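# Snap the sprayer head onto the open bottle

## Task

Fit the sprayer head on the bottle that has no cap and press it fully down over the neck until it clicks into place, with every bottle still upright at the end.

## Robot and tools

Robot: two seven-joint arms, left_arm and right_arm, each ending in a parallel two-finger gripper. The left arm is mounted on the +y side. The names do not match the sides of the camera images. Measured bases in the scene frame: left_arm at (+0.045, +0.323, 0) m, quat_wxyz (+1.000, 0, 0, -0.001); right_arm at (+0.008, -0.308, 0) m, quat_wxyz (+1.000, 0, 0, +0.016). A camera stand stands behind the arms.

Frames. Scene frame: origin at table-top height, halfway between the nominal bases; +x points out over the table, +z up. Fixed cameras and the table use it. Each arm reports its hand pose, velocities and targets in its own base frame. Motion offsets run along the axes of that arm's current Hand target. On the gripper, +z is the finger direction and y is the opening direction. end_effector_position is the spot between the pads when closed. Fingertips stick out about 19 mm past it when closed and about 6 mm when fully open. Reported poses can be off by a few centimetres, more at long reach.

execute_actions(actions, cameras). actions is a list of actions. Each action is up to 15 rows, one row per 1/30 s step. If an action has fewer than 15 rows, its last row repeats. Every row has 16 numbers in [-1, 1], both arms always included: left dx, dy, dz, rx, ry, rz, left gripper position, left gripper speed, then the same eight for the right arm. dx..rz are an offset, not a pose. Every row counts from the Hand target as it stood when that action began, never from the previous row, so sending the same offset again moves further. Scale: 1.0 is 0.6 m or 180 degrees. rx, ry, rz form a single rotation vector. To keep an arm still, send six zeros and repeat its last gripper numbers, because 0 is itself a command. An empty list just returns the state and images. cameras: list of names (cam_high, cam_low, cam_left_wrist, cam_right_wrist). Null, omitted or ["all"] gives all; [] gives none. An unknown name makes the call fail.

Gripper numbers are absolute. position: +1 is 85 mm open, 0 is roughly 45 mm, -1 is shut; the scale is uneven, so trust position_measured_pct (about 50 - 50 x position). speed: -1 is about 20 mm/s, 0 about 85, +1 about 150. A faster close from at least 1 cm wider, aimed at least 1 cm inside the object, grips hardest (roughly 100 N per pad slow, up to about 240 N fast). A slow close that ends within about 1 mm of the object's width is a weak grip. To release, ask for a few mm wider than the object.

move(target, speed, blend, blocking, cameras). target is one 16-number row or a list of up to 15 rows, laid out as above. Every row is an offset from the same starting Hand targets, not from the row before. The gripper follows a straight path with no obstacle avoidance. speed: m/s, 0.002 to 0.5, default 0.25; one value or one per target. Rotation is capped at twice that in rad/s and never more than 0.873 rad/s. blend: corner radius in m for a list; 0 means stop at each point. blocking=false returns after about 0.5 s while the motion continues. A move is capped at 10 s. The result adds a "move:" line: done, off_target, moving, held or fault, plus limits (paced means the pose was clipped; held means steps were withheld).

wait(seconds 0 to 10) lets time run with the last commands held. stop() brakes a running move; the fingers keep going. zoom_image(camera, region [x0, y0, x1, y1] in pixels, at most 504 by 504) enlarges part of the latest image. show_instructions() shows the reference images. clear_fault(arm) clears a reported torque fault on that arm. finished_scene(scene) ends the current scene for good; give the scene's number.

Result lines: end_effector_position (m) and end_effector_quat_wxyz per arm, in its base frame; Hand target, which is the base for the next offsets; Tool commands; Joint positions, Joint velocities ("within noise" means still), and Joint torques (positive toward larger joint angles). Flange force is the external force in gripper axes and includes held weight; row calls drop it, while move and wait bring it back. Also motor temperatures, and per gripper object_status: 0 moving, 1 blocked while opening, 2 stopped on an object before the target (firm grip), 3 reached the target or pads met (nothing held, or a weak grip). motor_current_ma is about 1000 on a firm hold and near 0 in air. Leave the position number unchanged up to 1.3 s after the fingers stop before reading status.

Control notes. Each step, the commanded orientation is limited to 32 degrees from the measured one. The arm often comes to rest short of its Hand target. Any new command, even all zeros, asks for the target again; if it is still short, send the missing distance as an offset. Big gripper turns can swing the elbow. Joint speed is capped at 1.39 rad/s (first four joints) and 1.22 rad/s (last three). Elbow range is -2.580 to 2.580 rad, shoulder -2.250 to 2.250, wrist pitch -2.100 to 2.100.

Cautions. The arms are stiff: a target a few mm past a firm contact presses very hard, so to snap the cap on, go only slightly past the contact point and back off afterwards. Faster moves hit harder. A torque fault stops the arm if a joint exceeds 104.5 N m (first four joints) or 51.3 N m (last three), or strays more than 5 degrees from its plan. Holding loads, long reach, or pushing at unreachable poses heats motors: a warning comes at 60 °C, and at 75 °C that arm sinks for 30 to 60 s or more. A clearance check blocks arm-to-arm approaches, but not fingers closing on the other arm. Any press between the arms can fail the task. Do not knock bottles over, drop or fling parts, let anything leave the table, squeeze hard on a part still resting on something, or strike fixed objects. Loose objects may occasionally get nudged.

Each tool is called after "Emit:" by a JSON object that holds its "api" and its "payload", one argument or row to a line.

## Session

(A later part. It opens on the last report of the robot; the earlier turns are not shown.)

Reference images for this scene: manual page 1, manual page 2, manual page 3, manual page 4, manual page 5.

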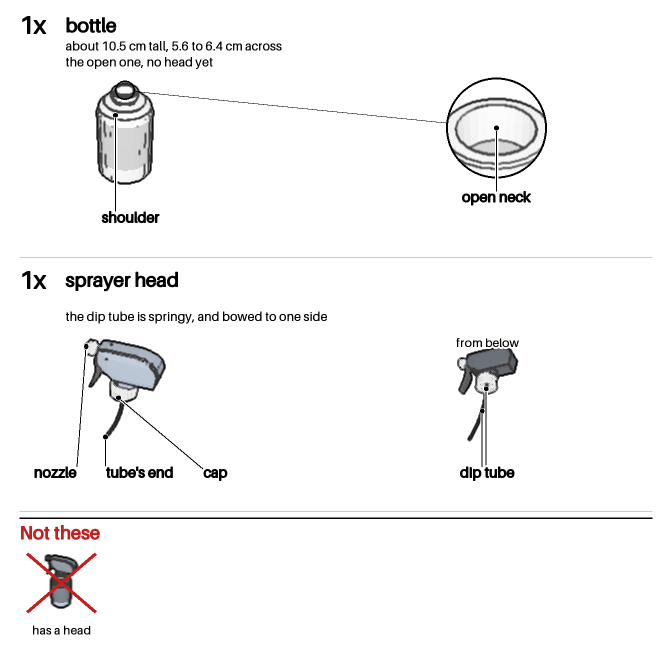

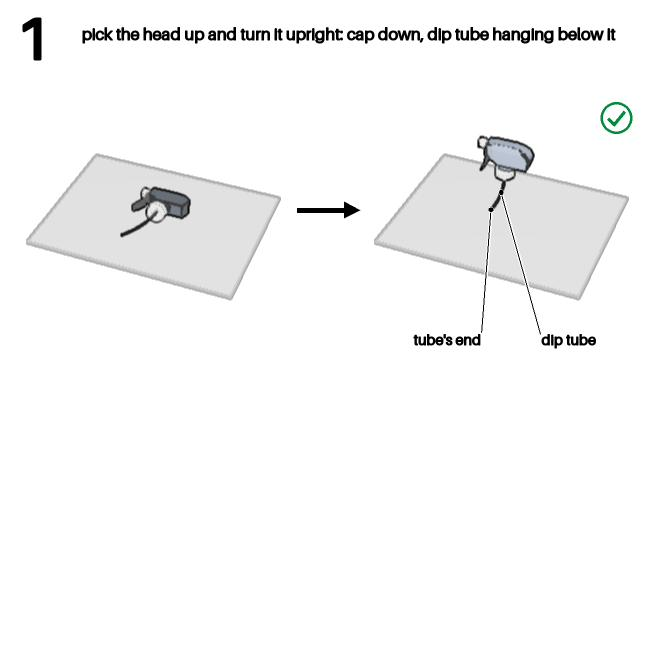

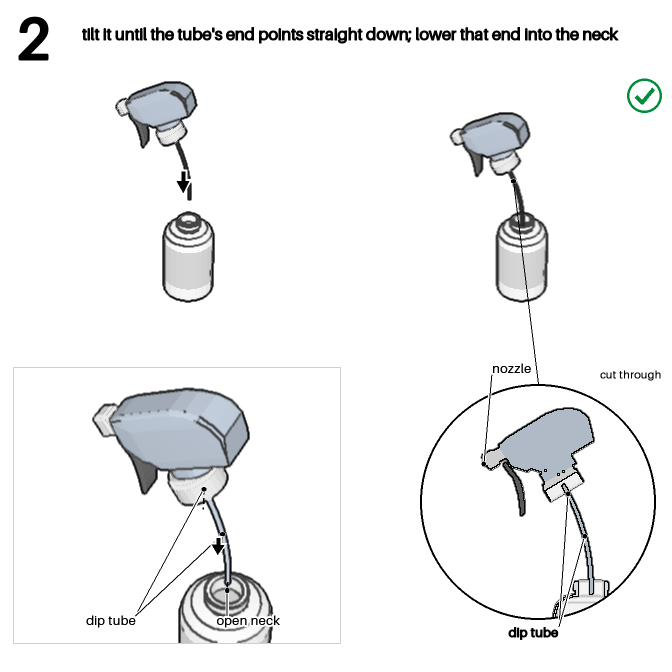

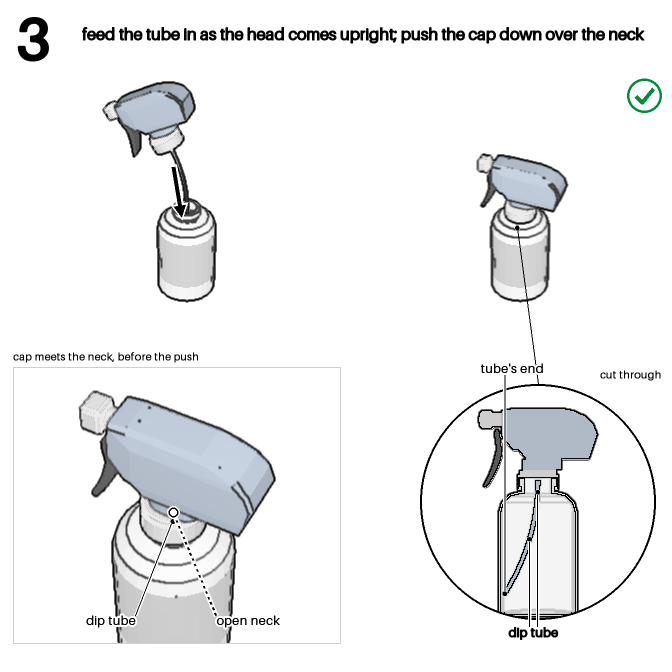

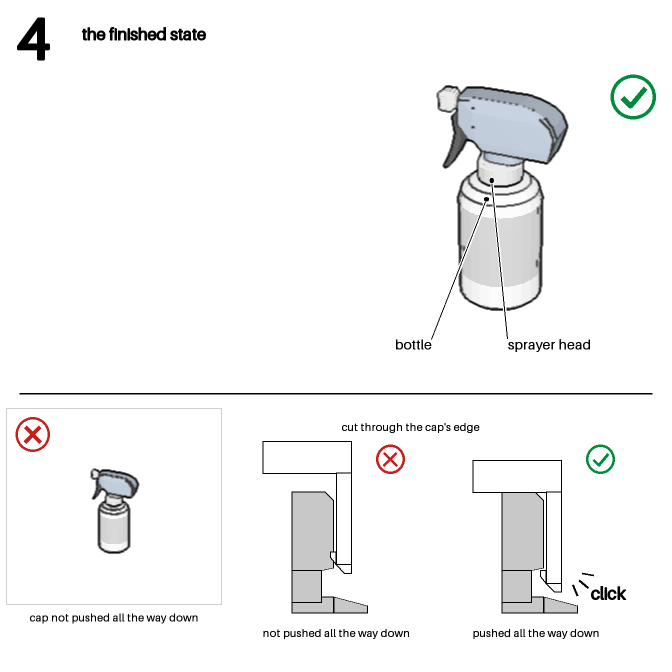

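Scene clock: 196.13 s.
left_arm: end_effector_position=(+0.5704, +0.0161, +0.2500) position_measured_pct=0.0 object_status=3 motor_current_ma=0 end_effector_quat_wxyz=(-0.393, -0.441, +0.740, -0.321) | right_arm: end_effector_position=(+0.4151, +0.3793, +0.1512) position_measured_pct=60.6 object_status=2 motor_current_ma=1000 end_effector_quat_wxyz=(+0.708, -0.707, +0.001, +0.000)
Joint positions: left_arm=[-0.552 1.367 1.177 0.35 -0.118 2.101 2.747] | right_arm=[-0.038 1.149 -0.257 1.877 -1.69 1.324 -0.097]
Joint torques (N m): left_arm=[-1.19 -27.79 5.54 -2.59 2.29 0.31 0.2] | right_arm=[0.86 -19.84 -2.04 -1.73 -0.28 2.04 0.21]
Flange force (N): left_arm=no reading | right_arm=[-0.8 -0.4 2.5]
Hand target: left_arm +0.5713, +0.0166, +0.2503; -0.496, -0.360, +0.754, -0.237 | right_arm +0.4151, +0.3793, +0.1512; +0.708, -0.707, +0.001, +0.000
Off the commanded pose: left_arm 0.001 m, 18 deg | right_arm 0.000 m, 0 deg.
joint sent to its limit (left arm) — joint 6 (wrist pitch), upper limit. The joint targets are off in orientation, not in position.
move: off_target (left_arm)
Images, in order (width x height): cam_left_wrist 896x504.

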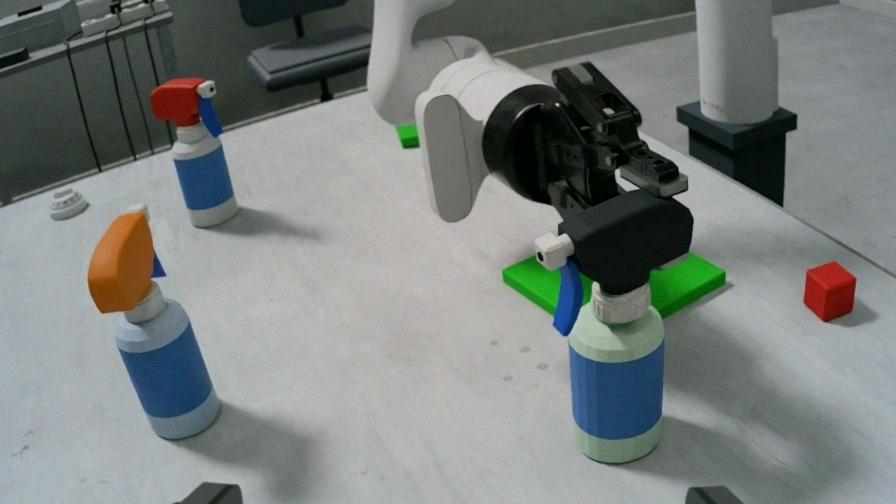

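Emit:
{"api": "move", "payload": {
  "target": [0,0,0,0,0,0,1,1,-0.0017,-0.0067,-0.01,0,0,0,-0.4,-0.8],
  "speed": 0.04,
  "cameras": ["cam_left_wrist"]
}}

Emit:
{"api": "zoom_image", "payload": {
  "camera": "cam_left_wrist",
  "region": [540, 170, 680, 380]
}}

Emit:
{"api": "move", "payload": {
  "target": [-0.0555,0.289,-0.0015,0.1459,0.0496,-0.0492,1,1,0,0,0,0,0,0,-0.4,-0.8],
  "speed": 0.2,
  "cameras": ["cam_left_wrist"]
}}

Emit:
{"api": "zoom_image", "payload": {
  "camera": "cam_left_wrist",
  "region": [380, 240, 500, 420]
}}

Scene clock: 205.10 s.
left_arm: end_effector_position=(+0.5704, +0.0161, +0.2500) position_measured_pct=0.0 object_status=3 motor_current_ma=0 end_effector_quat_wxyz=(-0.393, -0.441, +0.740, -0.321) | right_arm: end_effector_position=(+0.4140, +0.3733, +0.1552) position_measured_pct=60.6 object_status=2 motor_current_ma=1000 end_effector_quat_wxyz=(+0.708, -0.707, +0.001, +0.000)
Joint positions: left_arm=[-0.552 1.366 1.171 0.35 -0.113 2.101 2.745] | right_arm=[-0.028 1.138 -0.253 1.888 -1.68 1.329 -0.101]
Joint velocities: left_arm=[0 -0.001 -0.005 0 0.003 0 -0.001] | right_arm=[within noise]
Joint torques (N m): left_arm=[-1.17 -27.75 5.32 -2.59 2.26 0.3 0.34] | right_arm=[0.8 -20.54 -2.57 -1.81 -0.34 2.53 0.29]
Flange force (N): left_arm=no reading | right_arm=[-0.4 1.5 2.3]
Hand target: left_arm +0.5713, +0.0166, +0.2503; -0.496, -0.360, +0.754, -0.237 | right_arm +0.4140, +0.3733, +0.1552; +0.708, -0.707, +0.001, +0.000
Off the commanded pose: left_arm 0.001 m, 18 deg | right_arm 0.000 m, 0 deg.
joint sent to its limit (left arm) — joint 6 (wrist pitch), upper limit. The joint targets are off in orientation, not in position.
move: off_target (left_arm)
Images, in order (width x height): cam_left_wrist 896x504.

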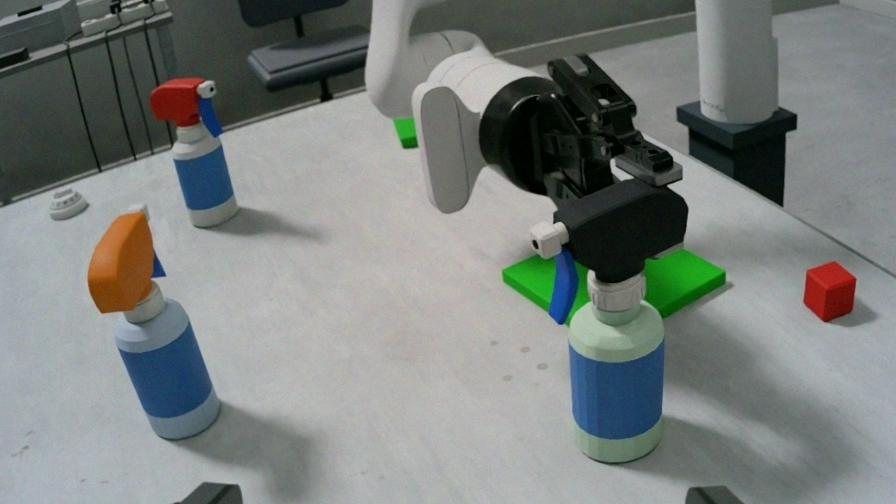

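Scaled by 2.400 from the camera's 896x504 image, which has a finer 1280x720 frame.

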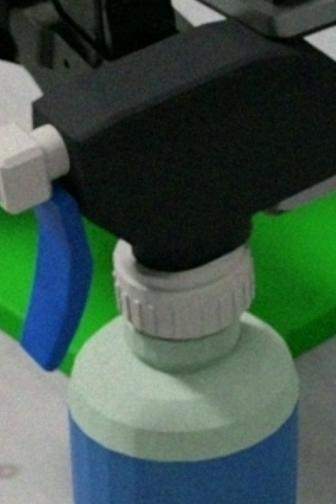

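Scene clock: 206.40 s.
left_arm: end_effector_position=(+0.4453, +0.1364, +0.2200) position_measured_pct=0.0 object_status=3 motor_current_ma=0 end_effector_quat_wxyz=(-0.475, -0.500, +0.610, -0.390) | right_arm: end_effector_position=(+0.4140, +0.3733, +0.1552) position_measured_pct=60.6 object_status=2 motor_current_ma=1000 end_effector_quat_wxyz=(+0.708, -0.707, +0.001, +0.000)
Joint positions: left_arm=[-1.092 1.415 1.176 0.923 0.015 1.927 2.81] | right_arm=[-0.028 1.138 -0.253 1.888 -1.68 1.329 -0.101]
Joint torques (N m): left_arm=[-1.21 -24.54 8.39 -1.48 2.64 0.59 0.2] | right_arm=[0.85 -20.46 -2.59 -1.81 -0.3 2.55 0.25]
Flange force (N): left_arm=[-5.0 -7.7 -6.9] | right_arm=[-0.5 1.3 2.5]
Hand target: left_arm +0.4453, +0.1365, +0.2200; -0.475, -0.500, +0.610, -0.390 | right_arm +0.4140, +0.3733, +0.1552; +0.708, -0.707, +0.001, +0.000
Off the commanded pose: left_arm 0.000 m, 0 deg | right_arm 0.000 m, 0 deg.
move: done
Images, in order (width x height): cam_left_wrist 896x504.

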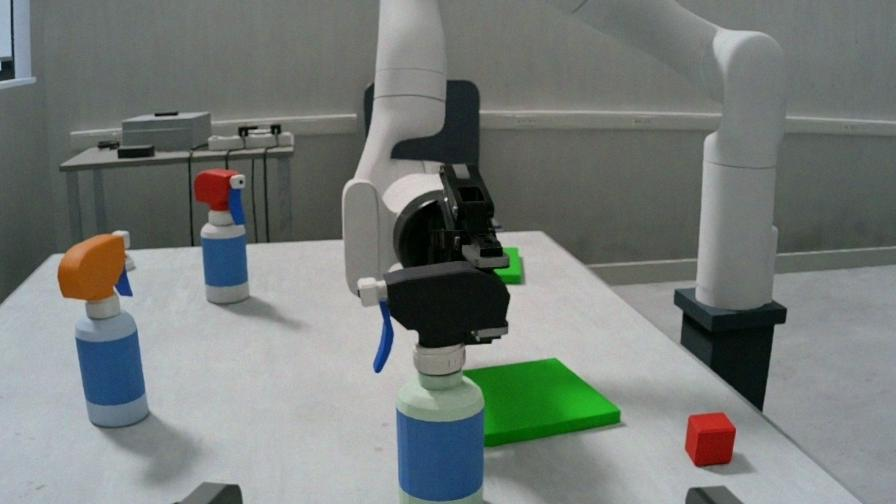

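Scaled by 2.800 from the camera's 896x504 image, which has a finer 1280x720 frame.

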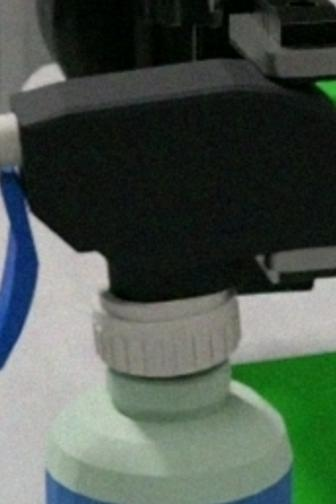

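Emit:
{"api": "move", "payload": {
  "target": [0,0,0,0,0,0,1,1,0,0.0225,0,0,0,0,-0.4,-0.8],
  "speed": 0.025,
  "cameras": ["cam_left_wrist"]
}}

Emit:
{"api": "zoom_image", "payload": {
  "camera": "cam_left_wrist",
  "region": [380, 240, 500, 420]
}}

Scene clock: 210.10 s.
left_arm: end_effector_position=(+0.4453, +0.1365, +0.2200) position_measured_pct=0.0 object_status=3 motor_current_ma=0 end_effector_quat_wxyz=(-0.475, -0.500, +0.610, -0.390) | right_arm: end_effector_position=(+0.4140, +0.3733, +0.1418) position_measured_pct=60.6 object_status=2 motor_current_ma=1000 end_effector_quat_wxyz=(+0.708, -0.707, +0.001, +0.000)
Joint positions: left_arm=[-1.092 1.415 1.176 0.923 0.015 1.927 2.81] | right_arm=[-0.029 1.171 -0.249 1.873 -1.678 1.332 -0.082]
Joint torques (N m): left_arm=[-1.23 -24.5 8.41 -1.52 2.66 0.58 0.21] | right_arm=[0.56 -16.11 0.48 -0.96 -0.26 -0.49 -0.06]
Flange force (N): left_arm=[-5.0 -7.5 -6.8] | right_arm=[-1.4 -8.8 1.3]
Hand target: left_arm +0.4453, +0.1365, +0.2200; -0.475, -0.500, +0.610, -0.390 | right_arm +0.4140, +0.3733, +0.1417; +0.708, -0.707, +0.001, +0.000
Off the commanded pose: left_arm 0.000 m, 0 deg | right_arm 0.000 m, 0 deg.
move: done
Images, in order (width x height): cam_left_wrist 896x504.

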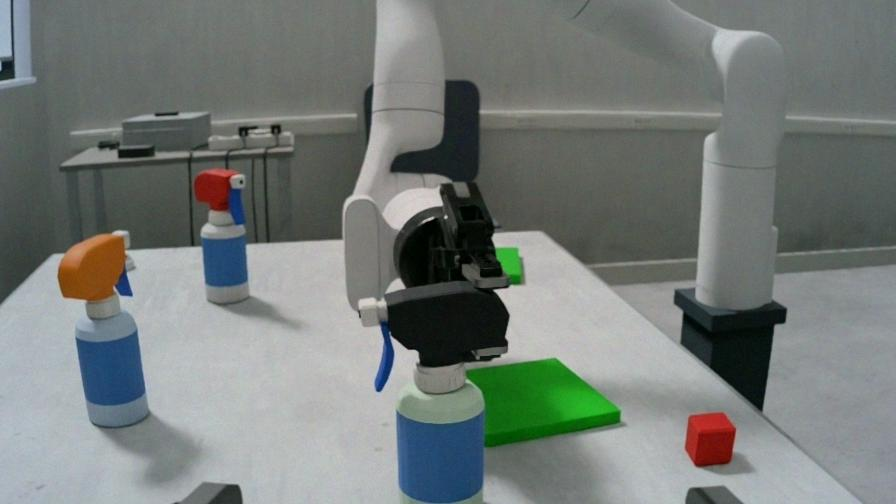

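Scaled by 2.800 from the camera's 896x504 image, which has a finer 1280x720 frame.

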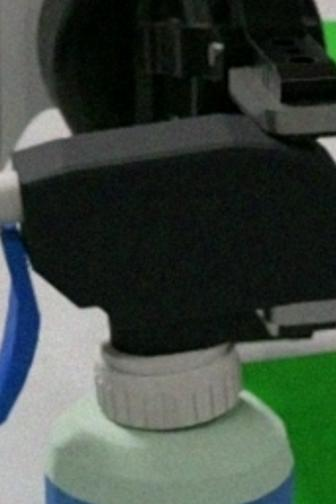

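Emit:
{"api": "move", "payload": {
  "target": [0,0,0,0,0,0,1,1,0,0.004,0,0,0,0,-0.4,-0.8],
  "speed": 0.02,
  "cameras": ["cam_left_wrist"]
}}

Emit:
{"api": "zoom_image", "payload": {
  "camera": "cam_left_wrist",
  "region": [380, 240, 500, 420]
}}

Scene clock: 213.00 s.
left_arm: end_effector_position=(+0.4453, +0.1365, +0.2200) position_measured_pct=0.0 object_status=3 motor_current_ma=0 end_effector_quat_wxyz=(-0.475, -0.500, +0.610, -0.390) | right_arm: end_effector_position=(+0.4140, +0.3733, +0.1394) position_measured_pct=60.6 object_status=2 motor_current_ma=1000 end_effector_quat_wxyz=(+0.708, -0.707, +0.001, +0.000)
Joint positions: left_arm=[-1.092 1.415 1.176 0.923 0.015 1.927 2.81] | right_arm=[-0.03 1.177 -0.248 1.871 -1.677 1.333 -0.079]
Joint torques (N m): left_arm=[-1.22 -24.53 8.42 -1.5 2.63 0.58 0.2] | right_arm=[0.09 -5.71 7.81 0.79 -0.32 -7.23 -0.97]
Flange force (N): left_arm=[-5.0 -7.6 -6.9] | right_arm=[-3.4 -31.9 -0.7]
Hand target: left_arm +0.4453, +0.1365, +0.2200; -0.475, -0.500, +0.610, -0.390 | right_arm +0.4140, +0.3733, +0.1394; +0.708, -0.707, +0.001, +0.000
Off the commanded pose: left_arm 0.000 m, 0 deg | right_arm 0.000 m, 0 deg.
move: done
Images, in order (width x height): cam_left_wrist 896x504.

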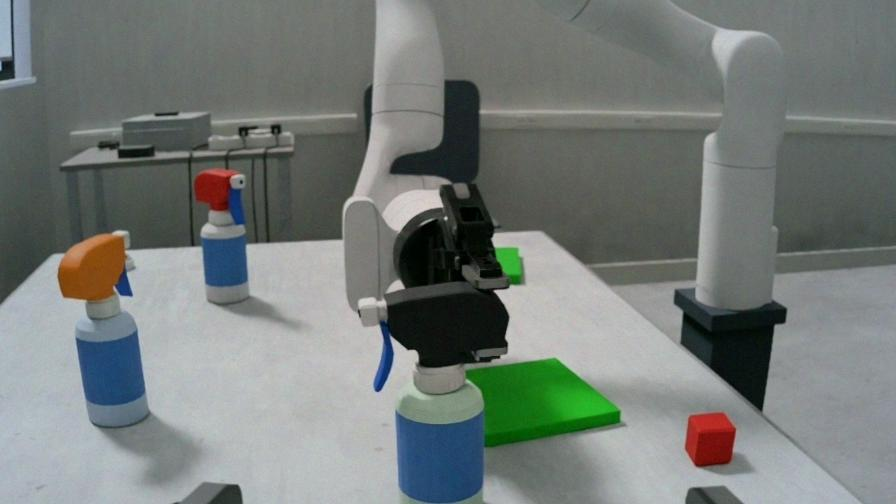

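Scaled by 2.800 from the camera's 896x504 image, which has a finer 1280x720 frame.

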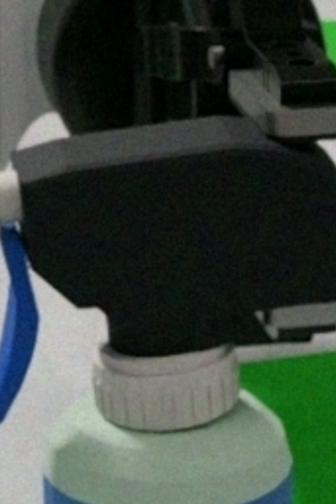

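Emit:
{"api": "move", "payload": {
  "target": [0,0,0,0,0,0,1,1,0,-0.0055,0,0,0,0,-0.4,-0.8],
  "speed": 0.04,
  "cameras": []
}}

Emit:
{"api": "move", "payload": {
  "target": [0,0,0,0,0,0,1,1,0,0,0,0,0,0,0.0,-0.9],
  "cameras": ["cam_left_wrist"]
}}

Scene clock: 217.10 s.
left_arm: end_effector_position=(+0.4453, +0.1365, +0.2200) position_measured_pct=0.0 object_status=3 motor_current_ma=0 end_effector_quat_wxyz=(-0.475, -0.500, +0.610, -0.390) | right_arm: end_effector_position=(+0.4140, +0.3733, +0.1425) position_measured_pct=60.6 object_status=2 motor_current_ma=1000 end_effector_quat_wxyz=(+0.707, -0.707, +0.001, +0.000)
Joint positions: left_arm=[-1.092 1.415 1.176 0.923 0.015 1.927 2.81] | right_arm=[-0.029 1.169 -0.249 1.874 -1.678 1.332 -0.083]
Joint torques (N m): left_arm=[-1.21 -24.51 8.4 -1.51 2.64 0.6 0.18] | right_arm=[0.52 -19.08 -1.59 -1.34 -0.18 1.51 0.18]
Flange force (N): left_arm=[-4.9 -7.5 -6.7] | right_arm=[-0.6 -2.1 1.8]
Hand target: left_arm +0.4453, +0.1365, +0.2200; -0.475, -0.500, +0.610, -0.390 | right_arm +0.4140, +0.3733, +0.1426; +0.708, -0.707, +0.001, +0.000
Off the commanded pose: left_arm 0.000 m, 0 deg | right_arm 0.000 m, 0 deg.
move: done
No camera images: "cameras" was empty.

Scene clock: 217.73 s.
left_arm: end_effector_position=(+0.4453, +0.1365, +0.2200) position_measured_pct=0.0 object_status=3 motor_current_ma=0 end_effector_quat_wxyz=(-0.475, -0.500, +0.610, -0.390) | right_arm: end_effector_position=(+0.4140, +0.3733, +0.1426) position_measured_pct=49.8 object_status=0 motor_current_ma=0 end_effector_quat_wxyz=(+0.708, -0.707, +0.001, +0.000)
Joint positions: left_arm=[-1.092 1.415 1.176 0.923 0.015 1.927 2.81] | right_arm=[-0.029 1.169 -0.249 1.874 -1.678 1.332 -0.083]
Joint torques (N m): left_arm=[-1.2 -24.47 8.43 -1.49 2.65 0.57 0.2] | right_arm=[0.88 -20.47 -2.53 -1.57 -0.24 2.43 0.3]
Flange force (N): left_arm=[-5.0 -7.6 -6.9] | right_arm=[-0.3 1.1 2.5]
Hand target: left_arm +0.4453, +0.1365, +0.2200; -0.475, -0.500, +0.610, -0.390 | right_arm +0.4140, +0.3733, +0.1426; +0.708, -0.707, +0.001, +0.000
Off the commanded pose: left_arm 0.000 m, 0 deg | right_arm 0.000 m, 0 deg.
move: done
Images, in order (width x height): cam_left_wrist 896x504.

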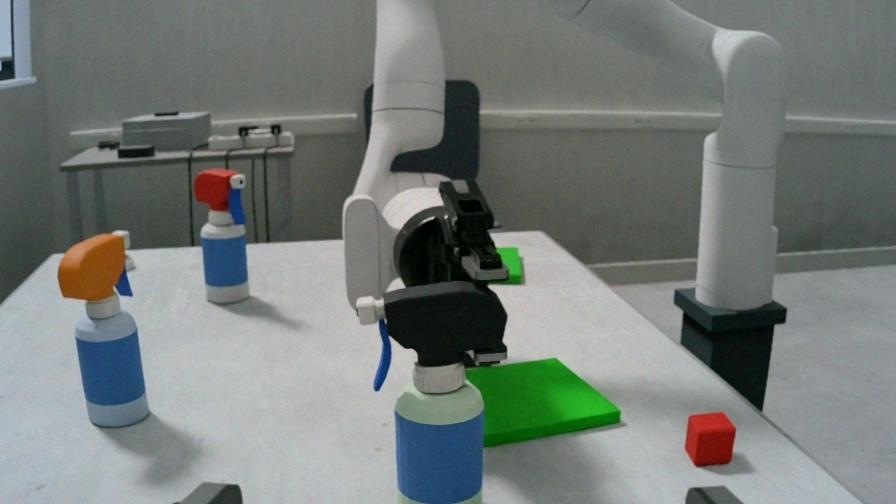

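Emit:
{"api": "move", "payload": {
  "target": [
    [0,0,0,0,0,0,1,1,0,0,-0.2,0,0,0,0.0,-0.9],
    [0,0,0,0,0,0,1,1,0,-0.25,-0.2,0,0,0,-1,-0.9],
    [0,0,0,0,0,0,1,1,0.0483,-0.22,0,-0.3849,0.3849,0.3849,-1,-0.9]
  ],
  "speed": [0.15,0.3,0.4],
  "cameras": ["cam_left_wrist","cam_right_wrist"]
}}

Scene clock: 231.97 s.
left_arm: end_effector_position=(+0.4453, +0.1365, +0.2200) position_measured_pct=0.0 object_status=3 motor_current_ma=0 end_effector_quat_wxyz=(-0.475, -0.500, +0.610, -0.390) | right_arm: end_effector_position=(+0.4432, +0.3731, +0.2746) position_measured_pct=98.7 object_status=3 motor_current_ma=960 end_effector_quat_wxyz=(+0.000, +0.707, -0.707, -0.001)
Joint positions: left_arm=[-1.092 1.415 1.176 0.923 0.015 1.927 2.81] | right_arm=[-0.939 0.712 0.453 0.98 -0.292 1.504 -3.708]
Joint torques (N m): left_arm=[-1.22 -24.52 8.41 -1.48 2.67 0.61 0.19] | right_arm=[0.78 -22.28 4.18 -8.52 0.06 -0.33 0.21]
Flange force (N): left_arm=[-5.0 -7.7 -6.9] | right_arm=[-3.4 -1.3 -0.7]
Hand target: left_arm +0.4453, +0.1365, +0.2200; -0.475, -0.500, +0.610, -0.390 | right_arm +0.4432, +0.3731, +0.2746; +0.000, +0.707, -0.707, -0.001
Off the commanded pose: left_arm 0.000 m, 0 deg | right_arm 0.000 m, 0 deg.
move: done; limits=paced
Images, in order (width x height): cam_left_wrist 896x504, cam_right_wrist 896x504.

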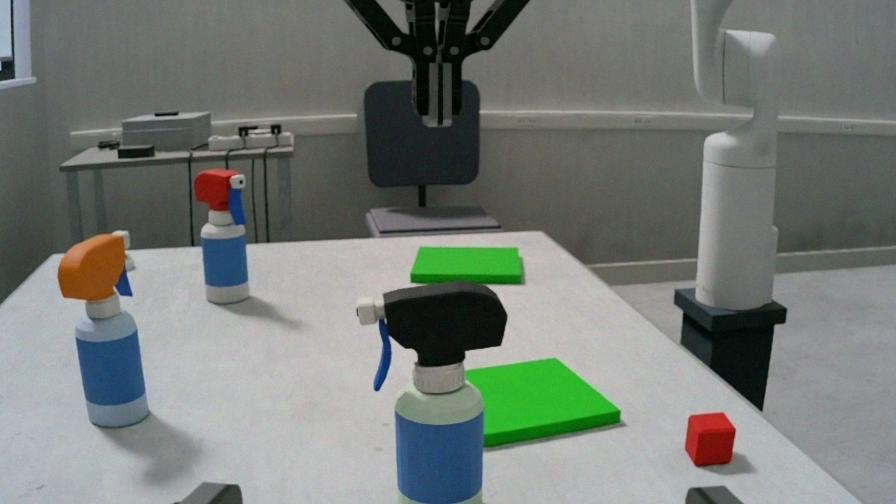

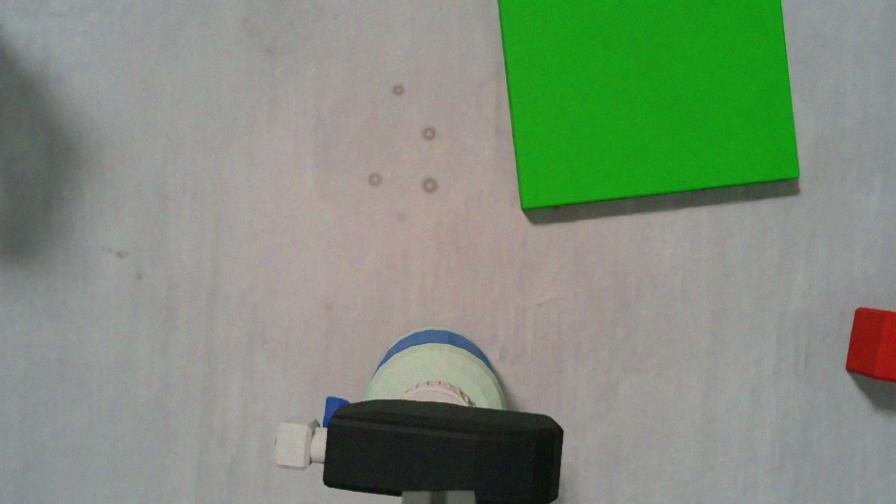

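Emit:
{"api": "move", "payload": {
  "target": [
    [0,0,0,0,0,0,1,1,0,0,0.144,0,0,0,-1,-0.9],
    [0,0,0,0,0,0,1,1,0,0,0.167,0,0,0,-1,-0.9]
  ],
  "speed": [0.1,0.02],
  "blend": [0.003,0],
  "cameras": ["cam_left_wrist","cam_right_wrist"]
}}

Scene clock: 236.53 s.
left_arm: end_effector_position=(+0.4453, +0.1365, +0.2200) position_measured_pct=0.0 object_status=3 motor_current_ma=0 end_effector_quat_wxyz=(-0.475, -0.500, +0.610, -0.390) | right_arm: end_effector_position=(+0.4431, +0.3733, +0.1746) position_measured_pct=98.7 object_status=3 motor_current_ma=960 end_effector_quat_wxyz=(+0.000, +0.707, -0.707, -0.001)
Joint positions: left_arm=[-1.092 1.415 1.176 0.923 0.015 1.927 2.81] | right_arm=[-0.953 0.774 0.429 1.196 -0.315 1.235 -3.672]
Joint torques (N m): left_arm=[-1.22 -24.5 8.41 -1.48 2.63 0.6 0.21] | right_arm=[1.61 -8.15 3.01 -1.9 0.45 -1.14 0.17]
Flange force (N): left_arm=[-5.0 -7.7 -6.9] | right_arm=[-1.5 3.1 -25.3]
Hand target: left_arm +0.4453, +0.1365, +0.2200; -0.475, -0.500, +0.610, -0.390 | right_arm +0.4430, +0.3732, +0.1744; +0.000, +0.707, -0.707, -0.001
Off the commanded pose: left_arm 0.000 m, 0 deg | right_arm 0.000 m, 0 deg.
move: done
Images, in order (width x height): cam_left_wrist 896x504, cam_right_wrist 896x504.

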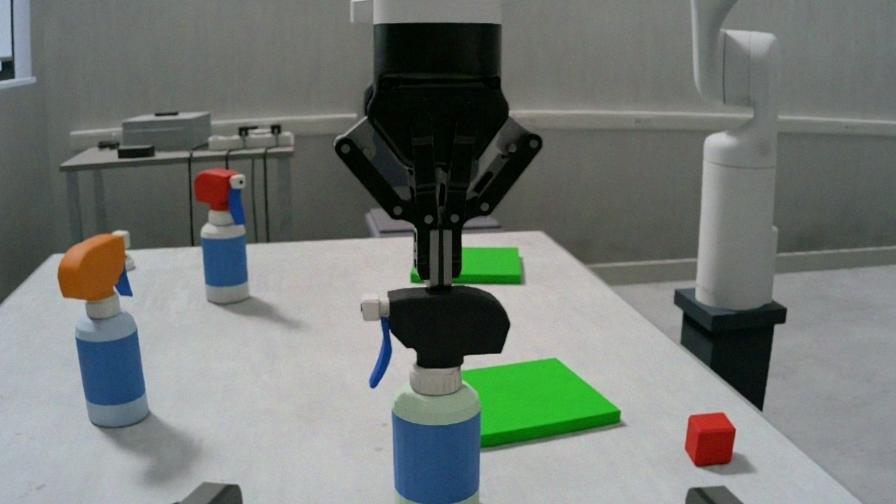

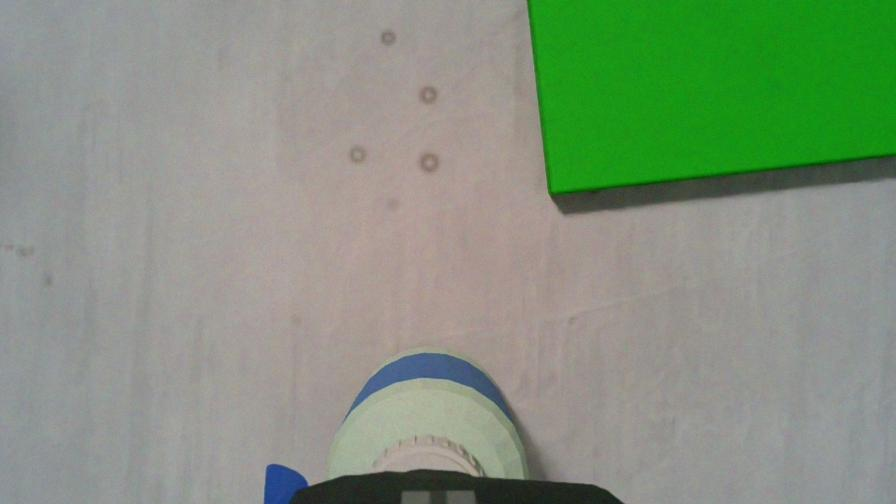

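Emit:
{"api": "move", "payload": {
  "target": [
    [0,0,0,0,0,0,1,1,0,0,-0.01,0,0,0,-1,-0.9],
    [0,0,0,0,0,0,1,1,0,-0.0075,-0.008,0,0,0,-1,-0.9],
    [0,0,0,0,0,0,1,1,0,-0.0075,0.004,0,0,0,-1,-0.9]
  ],
  "speed": [0.05,0.05,0.02],
  "cameras": ["cam_left_wrist"]
}}

Emit:
{"api": "zoom_image", "payload": {
  "camera": "cam_left_wrist",
  "region": [340, 240, 540, 480]
}}

Scene clock: 242.73 s.
left_arm: end_effector_position=(+0.4453, +0.1365, +0.2200) position_measured_pct=0.0 object_status=3 motor_current_ma=0 end_effector_quat_wxyz=(-0.475, -0.500, +0.610, -0.390) | right_arm: end_effector_position=(+0.4476, +0.3733, +0.1723) position_measured_pct=98.7 object_status=3 motor_current_ma=960 end_effector_quat_wxyz=(+0.000, +0.707, -0.707, -0.001)
Joint positions: left_arm=[-1.092 1.415 1.176 0.923 0.015 1.927 2.81] | right_arm=[-0.945 0.784 0.428 1.184 -0.317 1.237 -3.668]
Joint torques (N m): left_arm=[-1.21 -24.53 8.44 -1.46 2.65 0.55 0.21] | right_arm=[0.83 13.82 -1.05 5.26 -0.31 -3.6 0.13]
Flange force (N): left_arm=[-5.1 -7.8 -7.2] | right_arm=[7.5 11.7 -64.5]
Hand target: left_arm +0.4453, +0.1365, +0.2200; -0.475, -0.500, +0.610, -0.390 | right_arm +0.4475, +0.3733, +0.1720; +0.000, +0.707, -0.707, -0.001
Off the commanded pose: left_arm 0.000 m, 0 deg | right_arm 0.000 m, 0 deg.
move: done
Images, in order (width x height): cam_left_wrist 896x504.

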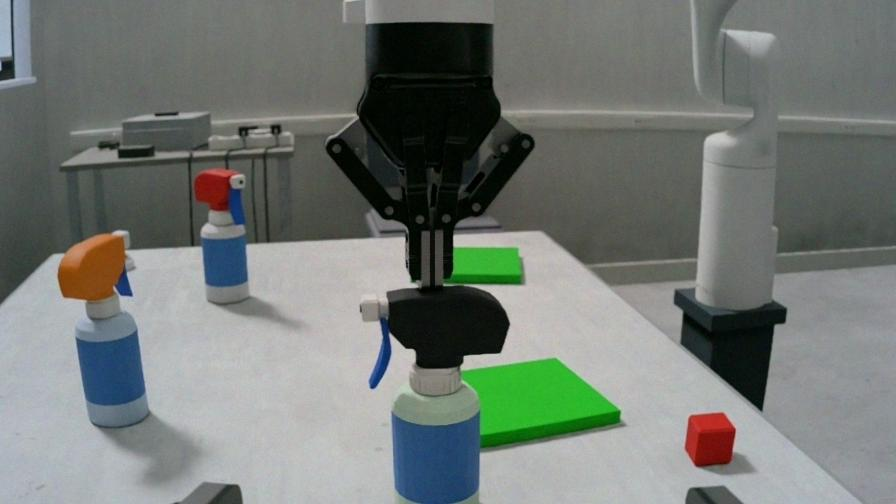

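Scaled by 2.100 from the camera's 896x504 image, which has a finer 1280x720 frame.

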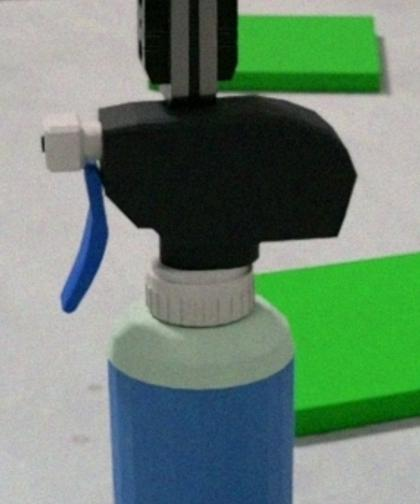

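Emit:
{"api": "move", "payload": {
  "target": [0,0,0,0,0,0,1,1,0,0,0.0045,0,0,0,-1,-0.9],
  "speed": 0.02,
  "cameras": ["cam_left_wrist"]
}}

Emit:
{"api": "zoom_image", "payload": {
  "camera": "cam_left_wrist",
  "region": [340, 240, 540, 480]
}}

Scene clock: 245.53 s.
left_arm: end_effector_position=(+0.4453, +0.1365, +0.2200) position_measured_pct=0.0 object_status=3 motor_current_ma=0 end_effector_quat_wxyz=(-0.475, -0.500, +0.610, -0.390) | right_arm: end_effector_position=(+0.4476, +0.3733, +0.1696) position_measured_pct=98.7 object_status=3 motor_current_ma=960 end_effector_quat_wxyz=(+0.000, +0.707, -0.707, -0.001)
Joint positions: left_arm=[-1.092 1.415 1.176 0.923 0.015 1.927 2.81] | right_arm=[-0.945 0.786 0.427 1.188 -0.318 1.231 -3.667]
Joint torques (N m): left_arm=[-1.21 -24.53 8.41 -1.51 2.64 0.58 0.2] | right_arm=[0.62 40.49 -5.34 15.36 -0.61 -5.65 0.15]
Flange force (N): left_arm=[-5.0 -7.5 -6.8] | right_arm=[14.2 19.4 -111.9]
Hand target: left_arm +0.4453, +0.1365, +0.2200; -0.475, -0.500, +0.610, -0.390 | right_arm +0.4475, +0.3733, +0.1693; +0.000, +0.707, -0.707, -0.001
Off the commanded pose: left_arm 0.000 m, 0 deg | right_arm 0.000 m, 0 deg.
move: done
Images, in order (width x height): cam_left_wrist 896x504.

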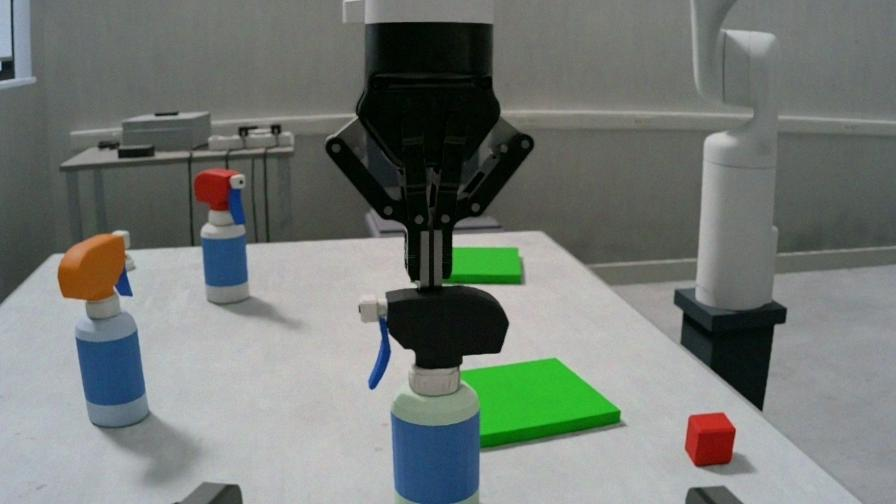

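Scaled by 2.100 from the camera's 896x504 image, which has a finer 1280x720 frame.

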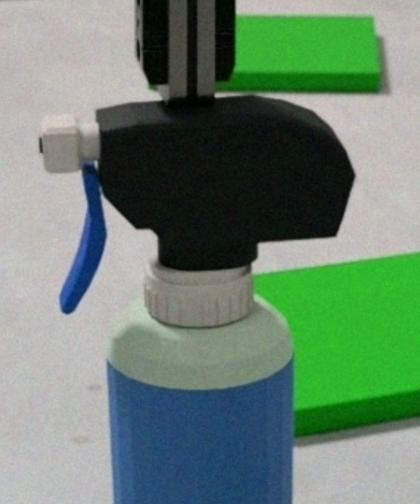

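Emit:
{"api": "move", "payload": {
  "target": [0,0,0,0,0,0,1,1,0,0,-0.1,0,0,0,-1,-0.9],
  "speed": 0.1,
  "cameras": ["cam_left_wrist"]
}}

Emit:
{"api": "zoom_image", "payload": {
  "camera": "cam_left_wrist",
  "region": [360, 270, 520, 450]
}}

Emit:
{"api": "zoom_image", "payload": {
  "camera": "cam_left_wrist",
  "region": [40, 200, 200, 380]
}}

Scene clock: 251.57 s.
left_arm: end_effector_position=(+0.4453, +0.1365, +0.2200) position_measured_pct=0.0 object_status=3 motor_current_ma=0 end_effector_quat_wxyz=(-0.475, -0.500, +0.610, -0.390) | right_arm: end_effector_position=(+0.4476, +0.3732, +0.2294) position_measured_pct=98.7 object_status=3 motor_current_ma=960 end_effector_quat_wxyz=(+0.000, +0.707, -0.707, -0.001)
Joint positions: left_arm=[-1.092 1.415 1.176 0.923 0.015 1.927 2.81] | right_arm=[-0.94 0.741 0.443 1.075 -0.301 1.385 -3.689]
Joint torques (N m): left_arm=[-1.22 -24.55 8.41 -1.51 2.67 0.58 0.2] | right_arm=[0.82 -22.53 4.35 -8.36 0.04 -0.32 0.19]
Flange force (N): left_arm=[-5.1 -7.6 -6.8] | right_arm=[-3.2 -1.2 -0.3]
Hand target: left_arm +0.4453, +0.1365, +0.2200; -0.475, -0.500, +0.610, -0.390 | right_arm +0.4476, +0.3732, +0.2293; +0.000, +0.707, -0.707, -0.001
Off the commanded pose: left_arm 0.000 m, 0 deg | right_arm 0.000 m, 0 deg.
move: done
Images, in order (width x height): cam_left_wrist 896x504.

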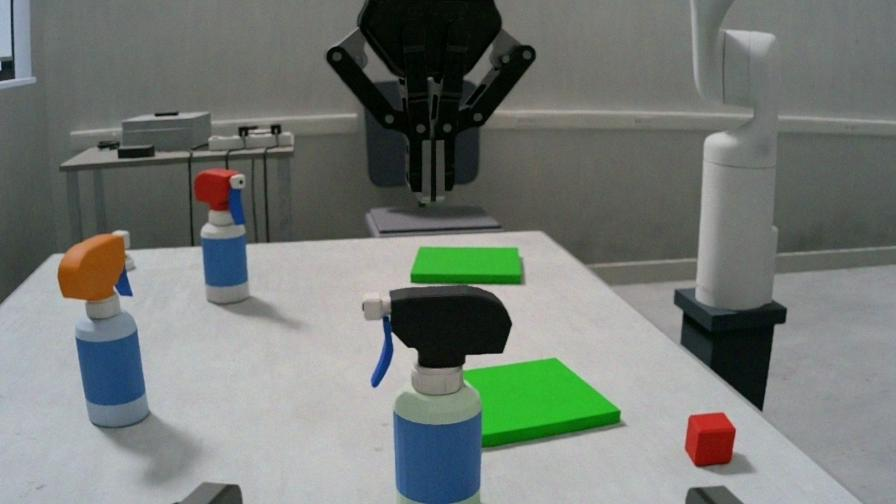

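Scaled by 2.800 from the camera's 896x504 image, which has a finer 1280x720 frame.

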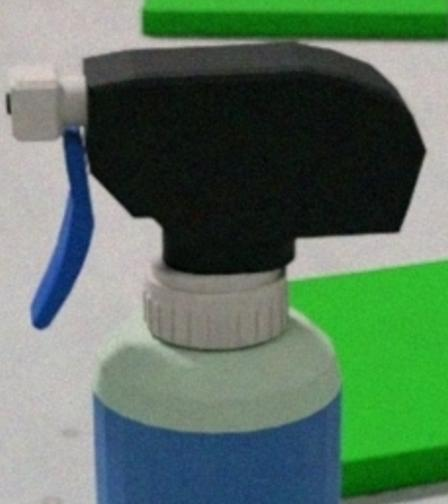

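Scaled by 2.800 from the camera's 896x504 image, which has a finer 1280x720 frame.

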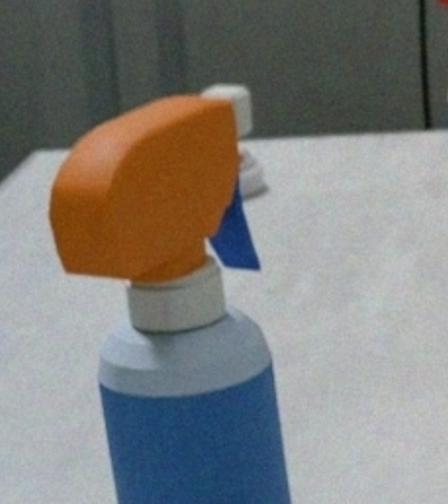

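Emit:
{"api": "move", "payload": {
  "target": [-0.218,0,0.0,0,0.0778,0,1,1,0,0,0,0,0,0,-1,-0.9],
  "speed": 0.2,
  "cameras": ["cam_left_wrist"]
}}

Emit:
{"api": "zoom_image", "payload": {
  "camera": "cam_left_wrist",
  "region": [380, 180, 500, 300]
}}

Scene clock: 258.60 s.
left_arm: end_effector_position=(+0.4512, +0.1672, +0.0933) position_measured_pct=0.0 object_status=3 motor_current_ma=0 end_effector_quat_wxyz=(+0.523, +0.472, -0.542, +0.458) | right_arm: end_effector_position=(+0.4476, +0.3732, +0.2293) position_measured_pct=98.7 object_status=3 motor_current_ma=960 end_effector_quat_wxyz=(+0.000, +0.707, -0.707, -0.001)
Joint positions: left_arm=[-1.026 1.761 1.182 0.576 -0.046 2.101 2.685] | right_arm=[-0.94 0.741 0.443 1.075 -0.301 1.385 -3.689]
Joint torques (N m): left_arm=[-1.22 -25.85 6.75 0.05 2.4 0.93 0.17] | right_arm=[0.78 -22.63 4.38 -8.4 0.05 -0.34 0.22]
Flange force (N): left_arm=[-7.5 -10.1 -11.1] | right_arm=[-3.3 -1.3 -0.3]
Hand target: left_arm +0.4517, +0.1679, +0.0932; +0.545, +0.449, -0.548, +0.448 | right_arm +0.4476, +0.3732, +0.2293; +0.000, +0.707, -0.707, -0.001
Off the commanded pose: left_arm 0.001 m, 4 deg | right_arm 0.000 m, 0 deg.
joint sent to its limit (left arm) — joint 6 (wrist pitch), upper limit. The joint targets are off in orientation, not in position.
move: off_target (left_arm)
Images, in order (width x height): cam_left_wrist 896x504.

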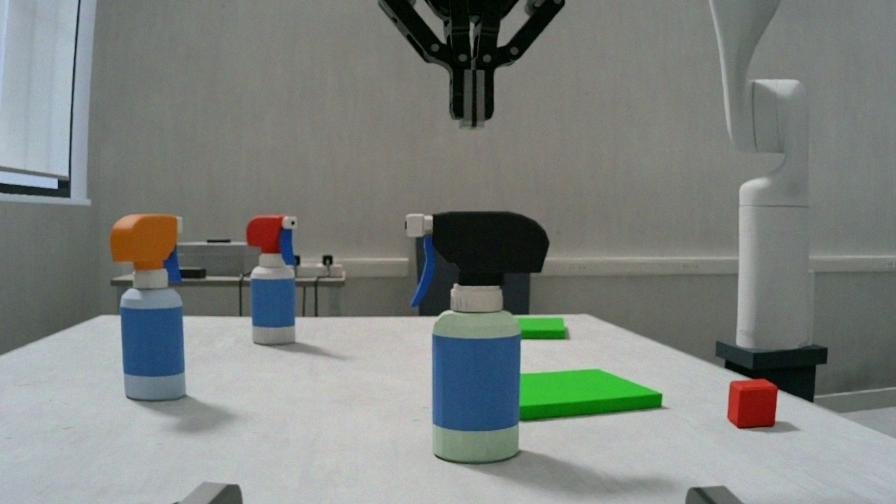

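Scaled by 4.200 from the camera's 896x504 image, which has a finer 1280x720 frame.

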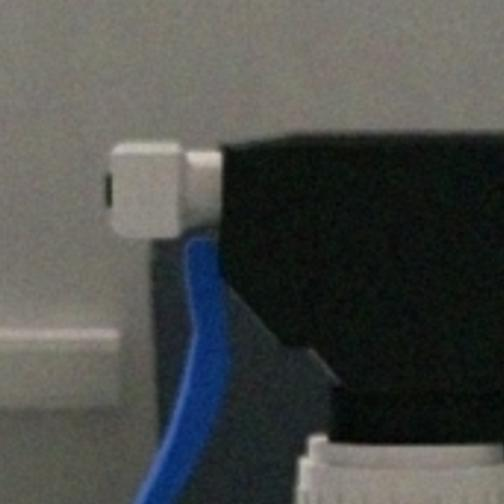

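Emit:
{"api": "zoom_image", "payload": {
  "camera": "cam_left_wrist",
  "region": [426, 260, 526, 360]
}}

Emit:
{"api": "zoom_image", "payload": {
  "camera": "cam_left_wrist",
  "region": [100, 240, 200, 340]
}}

Scaled by 5.040 from the camera's 896x504 image, which has a finer 1280x720 frame.

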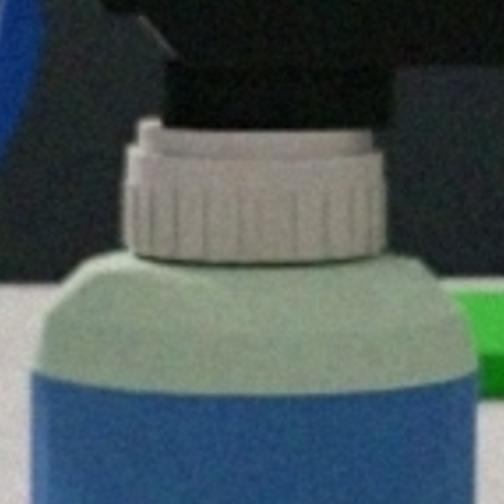

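Scaled by 5.040 from the camera's 896x504 image, which has a finer 1280x720 frame.

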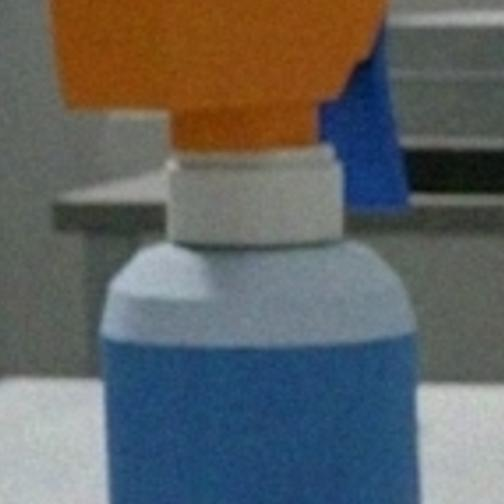

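Emit:
{"api": "finished_scene", "payload": {
  "scene": 2
}}

The scene is finished: the task was done.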